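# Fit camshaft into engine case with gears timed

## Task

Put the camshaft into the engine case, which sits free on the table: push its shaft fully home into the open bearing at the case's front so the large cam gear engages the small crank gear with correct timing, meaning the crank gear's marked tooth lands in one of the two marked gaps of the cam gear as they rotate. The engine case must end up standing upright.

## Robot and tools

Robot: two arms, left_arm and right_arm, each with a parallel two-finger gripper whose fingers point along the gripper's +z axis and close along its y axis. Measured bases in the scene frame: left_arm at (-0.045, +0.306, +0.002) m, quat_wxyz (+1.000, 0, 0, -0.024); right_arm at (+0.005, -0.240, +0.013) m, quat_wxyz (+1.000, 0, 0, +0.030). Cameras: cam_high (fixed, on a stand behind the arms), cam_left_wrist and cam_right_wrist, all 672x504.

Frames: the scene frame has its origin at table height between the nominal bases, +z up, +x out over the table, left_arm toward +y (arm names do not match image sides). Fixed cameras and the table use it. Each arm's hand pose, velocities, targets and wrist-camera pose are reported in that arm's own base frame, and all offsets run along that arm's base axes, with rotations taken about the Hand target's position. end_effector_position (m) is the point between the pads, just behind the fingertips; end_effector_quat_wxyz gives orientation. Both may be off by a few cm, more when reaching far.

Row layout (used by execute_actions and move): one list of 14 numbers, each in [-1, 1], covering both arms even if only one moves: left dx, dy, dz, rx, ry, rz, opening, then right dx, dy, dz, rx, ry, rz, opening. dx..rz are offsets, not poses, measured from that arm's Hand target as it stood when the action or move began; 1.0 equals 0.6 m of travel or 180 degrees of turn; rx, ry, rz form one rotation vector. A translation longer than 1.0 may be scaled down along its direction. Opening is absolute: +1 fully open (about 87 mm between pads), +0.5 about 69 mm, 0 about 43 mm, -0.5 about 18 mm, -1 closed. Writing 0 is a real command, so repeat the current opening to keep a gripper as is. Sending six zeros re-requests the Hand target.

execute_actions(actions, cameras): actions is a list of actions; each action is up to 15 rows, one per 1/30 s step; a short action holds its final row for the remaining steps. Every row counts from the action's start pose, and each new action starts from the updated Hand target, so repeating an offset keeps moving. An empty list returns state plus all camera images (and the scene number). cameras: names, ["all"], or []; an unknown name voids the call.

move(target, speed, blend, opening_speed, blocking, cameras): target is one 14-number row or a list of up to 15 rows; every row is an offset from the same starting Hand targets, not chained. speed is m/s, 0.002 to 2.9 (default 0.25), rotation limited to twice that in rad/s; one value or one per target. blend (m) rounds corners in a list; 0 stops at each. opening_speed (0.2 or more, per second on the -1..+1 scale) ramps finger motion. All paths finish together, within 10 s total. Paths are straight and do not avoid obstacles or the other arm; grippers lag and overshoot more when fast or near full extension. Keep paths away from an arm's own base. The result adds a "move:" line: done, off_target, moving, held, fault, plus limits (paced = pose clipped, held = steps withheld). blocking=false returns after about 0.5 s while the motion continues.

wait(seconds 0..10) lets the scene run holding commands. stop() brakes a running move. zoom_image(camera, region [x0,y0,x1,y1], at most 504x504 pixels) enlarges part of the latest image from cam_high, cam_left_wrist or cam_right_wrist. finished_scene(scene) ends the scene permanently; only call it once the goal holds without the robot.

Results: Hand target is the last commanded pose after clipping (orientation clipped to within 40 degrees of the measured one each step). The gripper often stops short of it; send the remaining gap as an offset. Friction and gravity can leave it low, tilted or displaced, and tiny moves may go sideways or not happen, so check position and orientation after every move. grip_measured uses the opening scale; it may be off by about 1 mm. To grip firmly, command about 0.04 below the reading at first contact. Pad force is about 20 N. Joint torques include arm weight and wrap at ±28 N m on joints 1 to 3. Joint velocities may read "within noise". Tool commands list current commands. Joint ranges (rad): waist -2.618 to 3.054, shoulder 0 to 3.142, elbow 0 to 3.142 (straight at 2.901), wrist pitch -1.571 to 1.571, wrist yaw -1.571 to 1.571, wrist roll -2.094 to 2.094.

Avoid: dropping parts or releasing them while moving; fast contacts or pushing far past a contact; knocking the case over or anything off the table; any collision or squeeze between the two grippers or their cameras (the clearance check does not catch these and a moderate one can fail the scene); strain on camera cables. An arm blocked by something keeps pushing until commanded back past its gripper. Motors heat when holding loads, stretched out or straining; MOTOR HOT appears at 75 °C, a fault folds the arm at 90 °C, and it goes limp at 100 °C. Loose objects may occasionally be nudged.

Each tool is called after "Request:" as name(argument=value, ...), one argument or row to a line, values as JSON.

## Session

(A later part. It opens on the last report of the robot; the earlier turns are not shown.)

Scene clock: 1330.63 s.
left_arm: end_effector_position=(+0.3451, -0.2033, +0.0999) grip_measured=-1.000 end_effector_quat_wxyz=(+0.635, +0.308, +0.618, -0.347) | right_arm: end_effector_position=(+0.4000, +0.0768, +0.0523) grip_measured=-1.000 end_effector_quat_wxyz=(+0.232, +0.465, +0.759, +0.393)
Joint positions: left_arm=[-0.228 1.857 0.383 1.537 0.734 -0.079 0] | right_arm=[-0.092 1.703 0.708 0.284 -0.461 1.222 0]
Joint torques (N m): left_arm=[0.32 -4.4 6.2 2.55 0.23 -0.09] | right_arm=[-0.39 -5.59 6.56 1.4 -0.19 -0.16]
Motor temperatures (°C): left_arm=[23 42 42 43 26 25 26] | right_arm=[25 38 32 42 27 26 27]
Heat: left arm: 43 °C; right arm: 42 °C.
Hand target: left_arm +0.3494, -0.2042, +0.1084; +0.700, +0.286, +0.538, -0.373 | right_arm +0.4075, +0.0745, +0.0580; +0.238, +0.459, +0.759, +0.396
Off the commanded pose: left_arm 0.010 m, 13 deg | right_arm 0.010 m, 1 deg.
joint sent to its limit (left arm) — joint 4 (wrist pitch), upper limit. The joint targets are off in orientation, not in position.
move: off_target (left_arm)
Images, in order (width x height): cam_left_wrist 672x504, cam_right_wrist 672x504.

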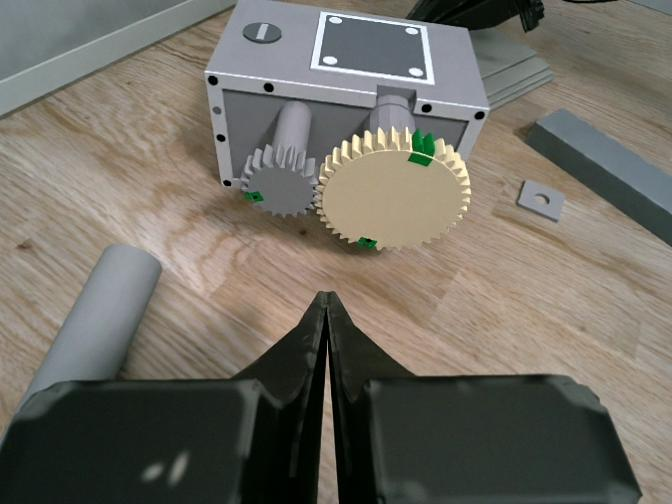

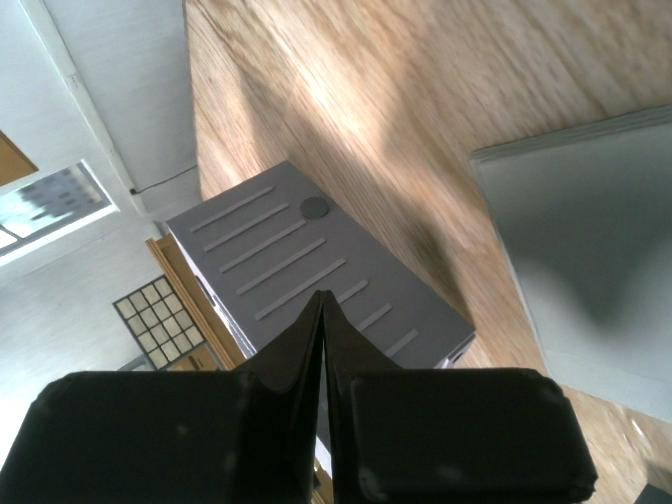

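Request:
zoom_image(
  camera="cam_left_wrist",
  region=[230, 115, 350, 255],
)

Request:
zoom_image(
  camera="cam_left_wrist",
  region=[310, 115, 480, 255],
)

Scaled by 3.600 from the camera's 672x504 image, which has a finer 960x720 frame.

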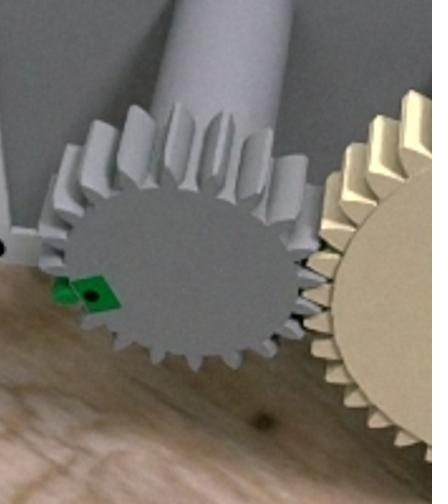

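Scaled by 2.965 from the camera's 672x504 image, which has a finer 960x720 frame.

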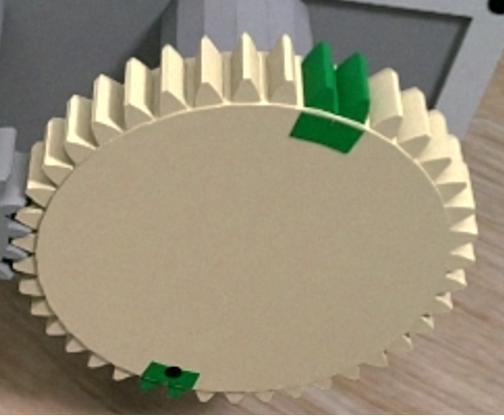

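Request:
zoom_image(
  camera="cam_left_wrist",
  region=[300, 120, 390, 210],
)

Request:
zoom_image(
  camera="cam_left_wrist",
  region=[235, 140, 325, 230],
)

Scaled by 5.600 from the camera's 672x504 image, which has a finer 960x720 frame.

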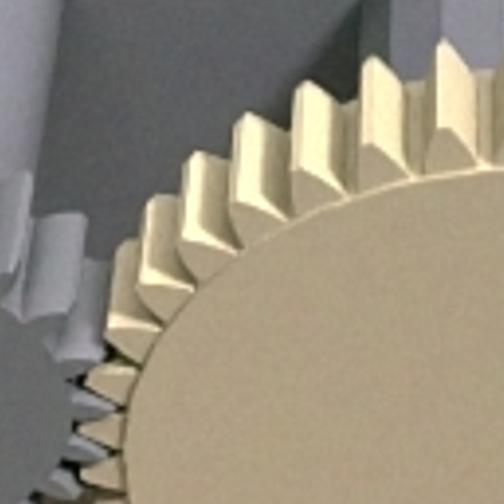

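Scaled by 5.600 from the camera's 672x504 image, which has a finer 960x720 frame.

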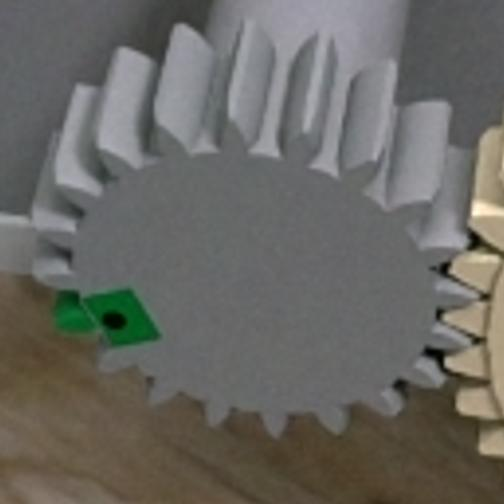

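Request:
move(
  target=[
    [-0.01, 0.01, 0.12, 0.23, 0.155, 0, -1, 0.0, -0.03, 0.05, 0, 0, 0, -1],
  ],
  speed=0.2,
  cameras=["cam_left_wrist", "cam_right_wrist"],
)

Request:
zoom_image(
  camera="cam_left_wrist",
  region=[200, 60, 500, 280],
)

Scene clock: 1377.40 s.
left_arm: end_effector_position=(+0.3400, -0.1970, +0.1782) grip_measured=-1.000 end_effector_quat_wxyz=(+0.410, +0.411, +0.783, -0.223) | right_arm: end_effector_position=(+0.3989, +0.0600, +0.0695) grip_measured=-1.000 end_effector_quat_wxyz=(+0.218, +0.471, +0.762, +0.387)
Joint positions: left_arm=[-0.337 1.423 1.124 -0.407 0.519 0.385 0] | right_arm=[-0.149 1.661 0.779 0.117 -0.506 1.177 0]
Joint torques (N m): left_arm=[-0.84 -4.04 10.99 1.64 0.16 0.04] | right_arm=[-0.49 -8.58 6.89 1.35 -0.23 -0.17]
Motor temperatures (°C): left_arm=[23 41 40 48 26 25 26] | right_arm=[25 36 34 40 27 26 27]
Heat: left arm: 48 °C; right arm: 40 °C.
Hand target: left_arm +0.3434, -0.1981, +0.1805; +0.408, +0.416, +0.783, -0.217 | right_arm +0.4074, +0.0566, +0.0878; +0.238, +0.459, +0.759, +0.396
Off the commanded pose: left_arm 0.004 m, 1 deg | right_arm 0.021 m, 3 deg.
move: off_target (right_arm)
Images, in order (width x height): cam_left_wrist 672x504, cam_right_wrist 672x504.

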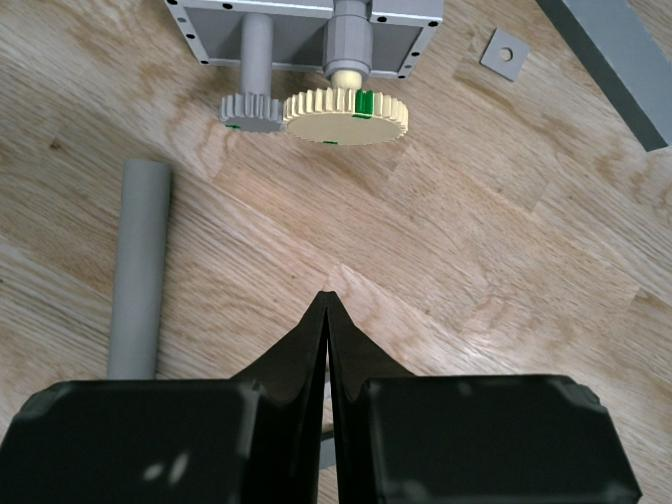

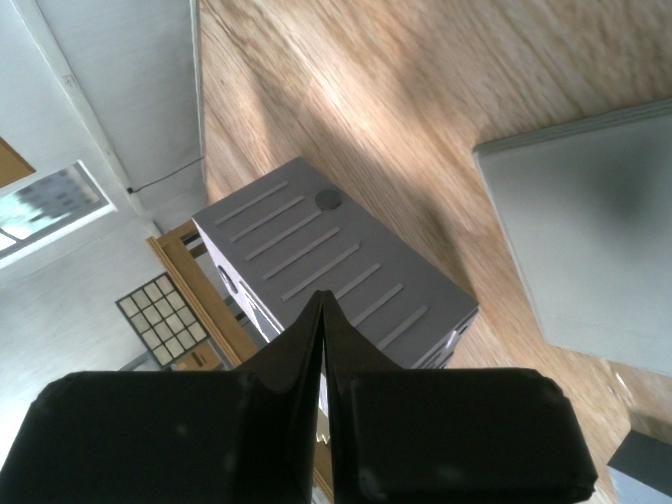

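Scaled by 1.680 from the camera's 672x504 image, which has a finer 960x720 frame.

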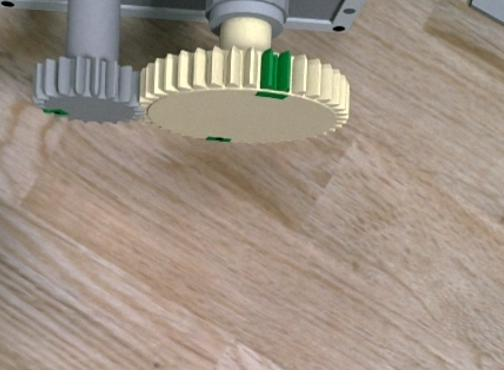

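Request:
zoom_image(
  camera="cam_left_wrist",
  region=[300, 40, 420, 130],
)

Scaled by 4.200 from the camera's 672x504 image, which has a finer 960x720 frame.

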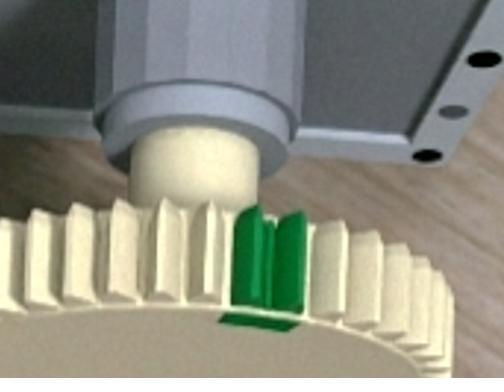

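Request:
finished_scene(
  scene=2,
)

The scene is finished: the task was done.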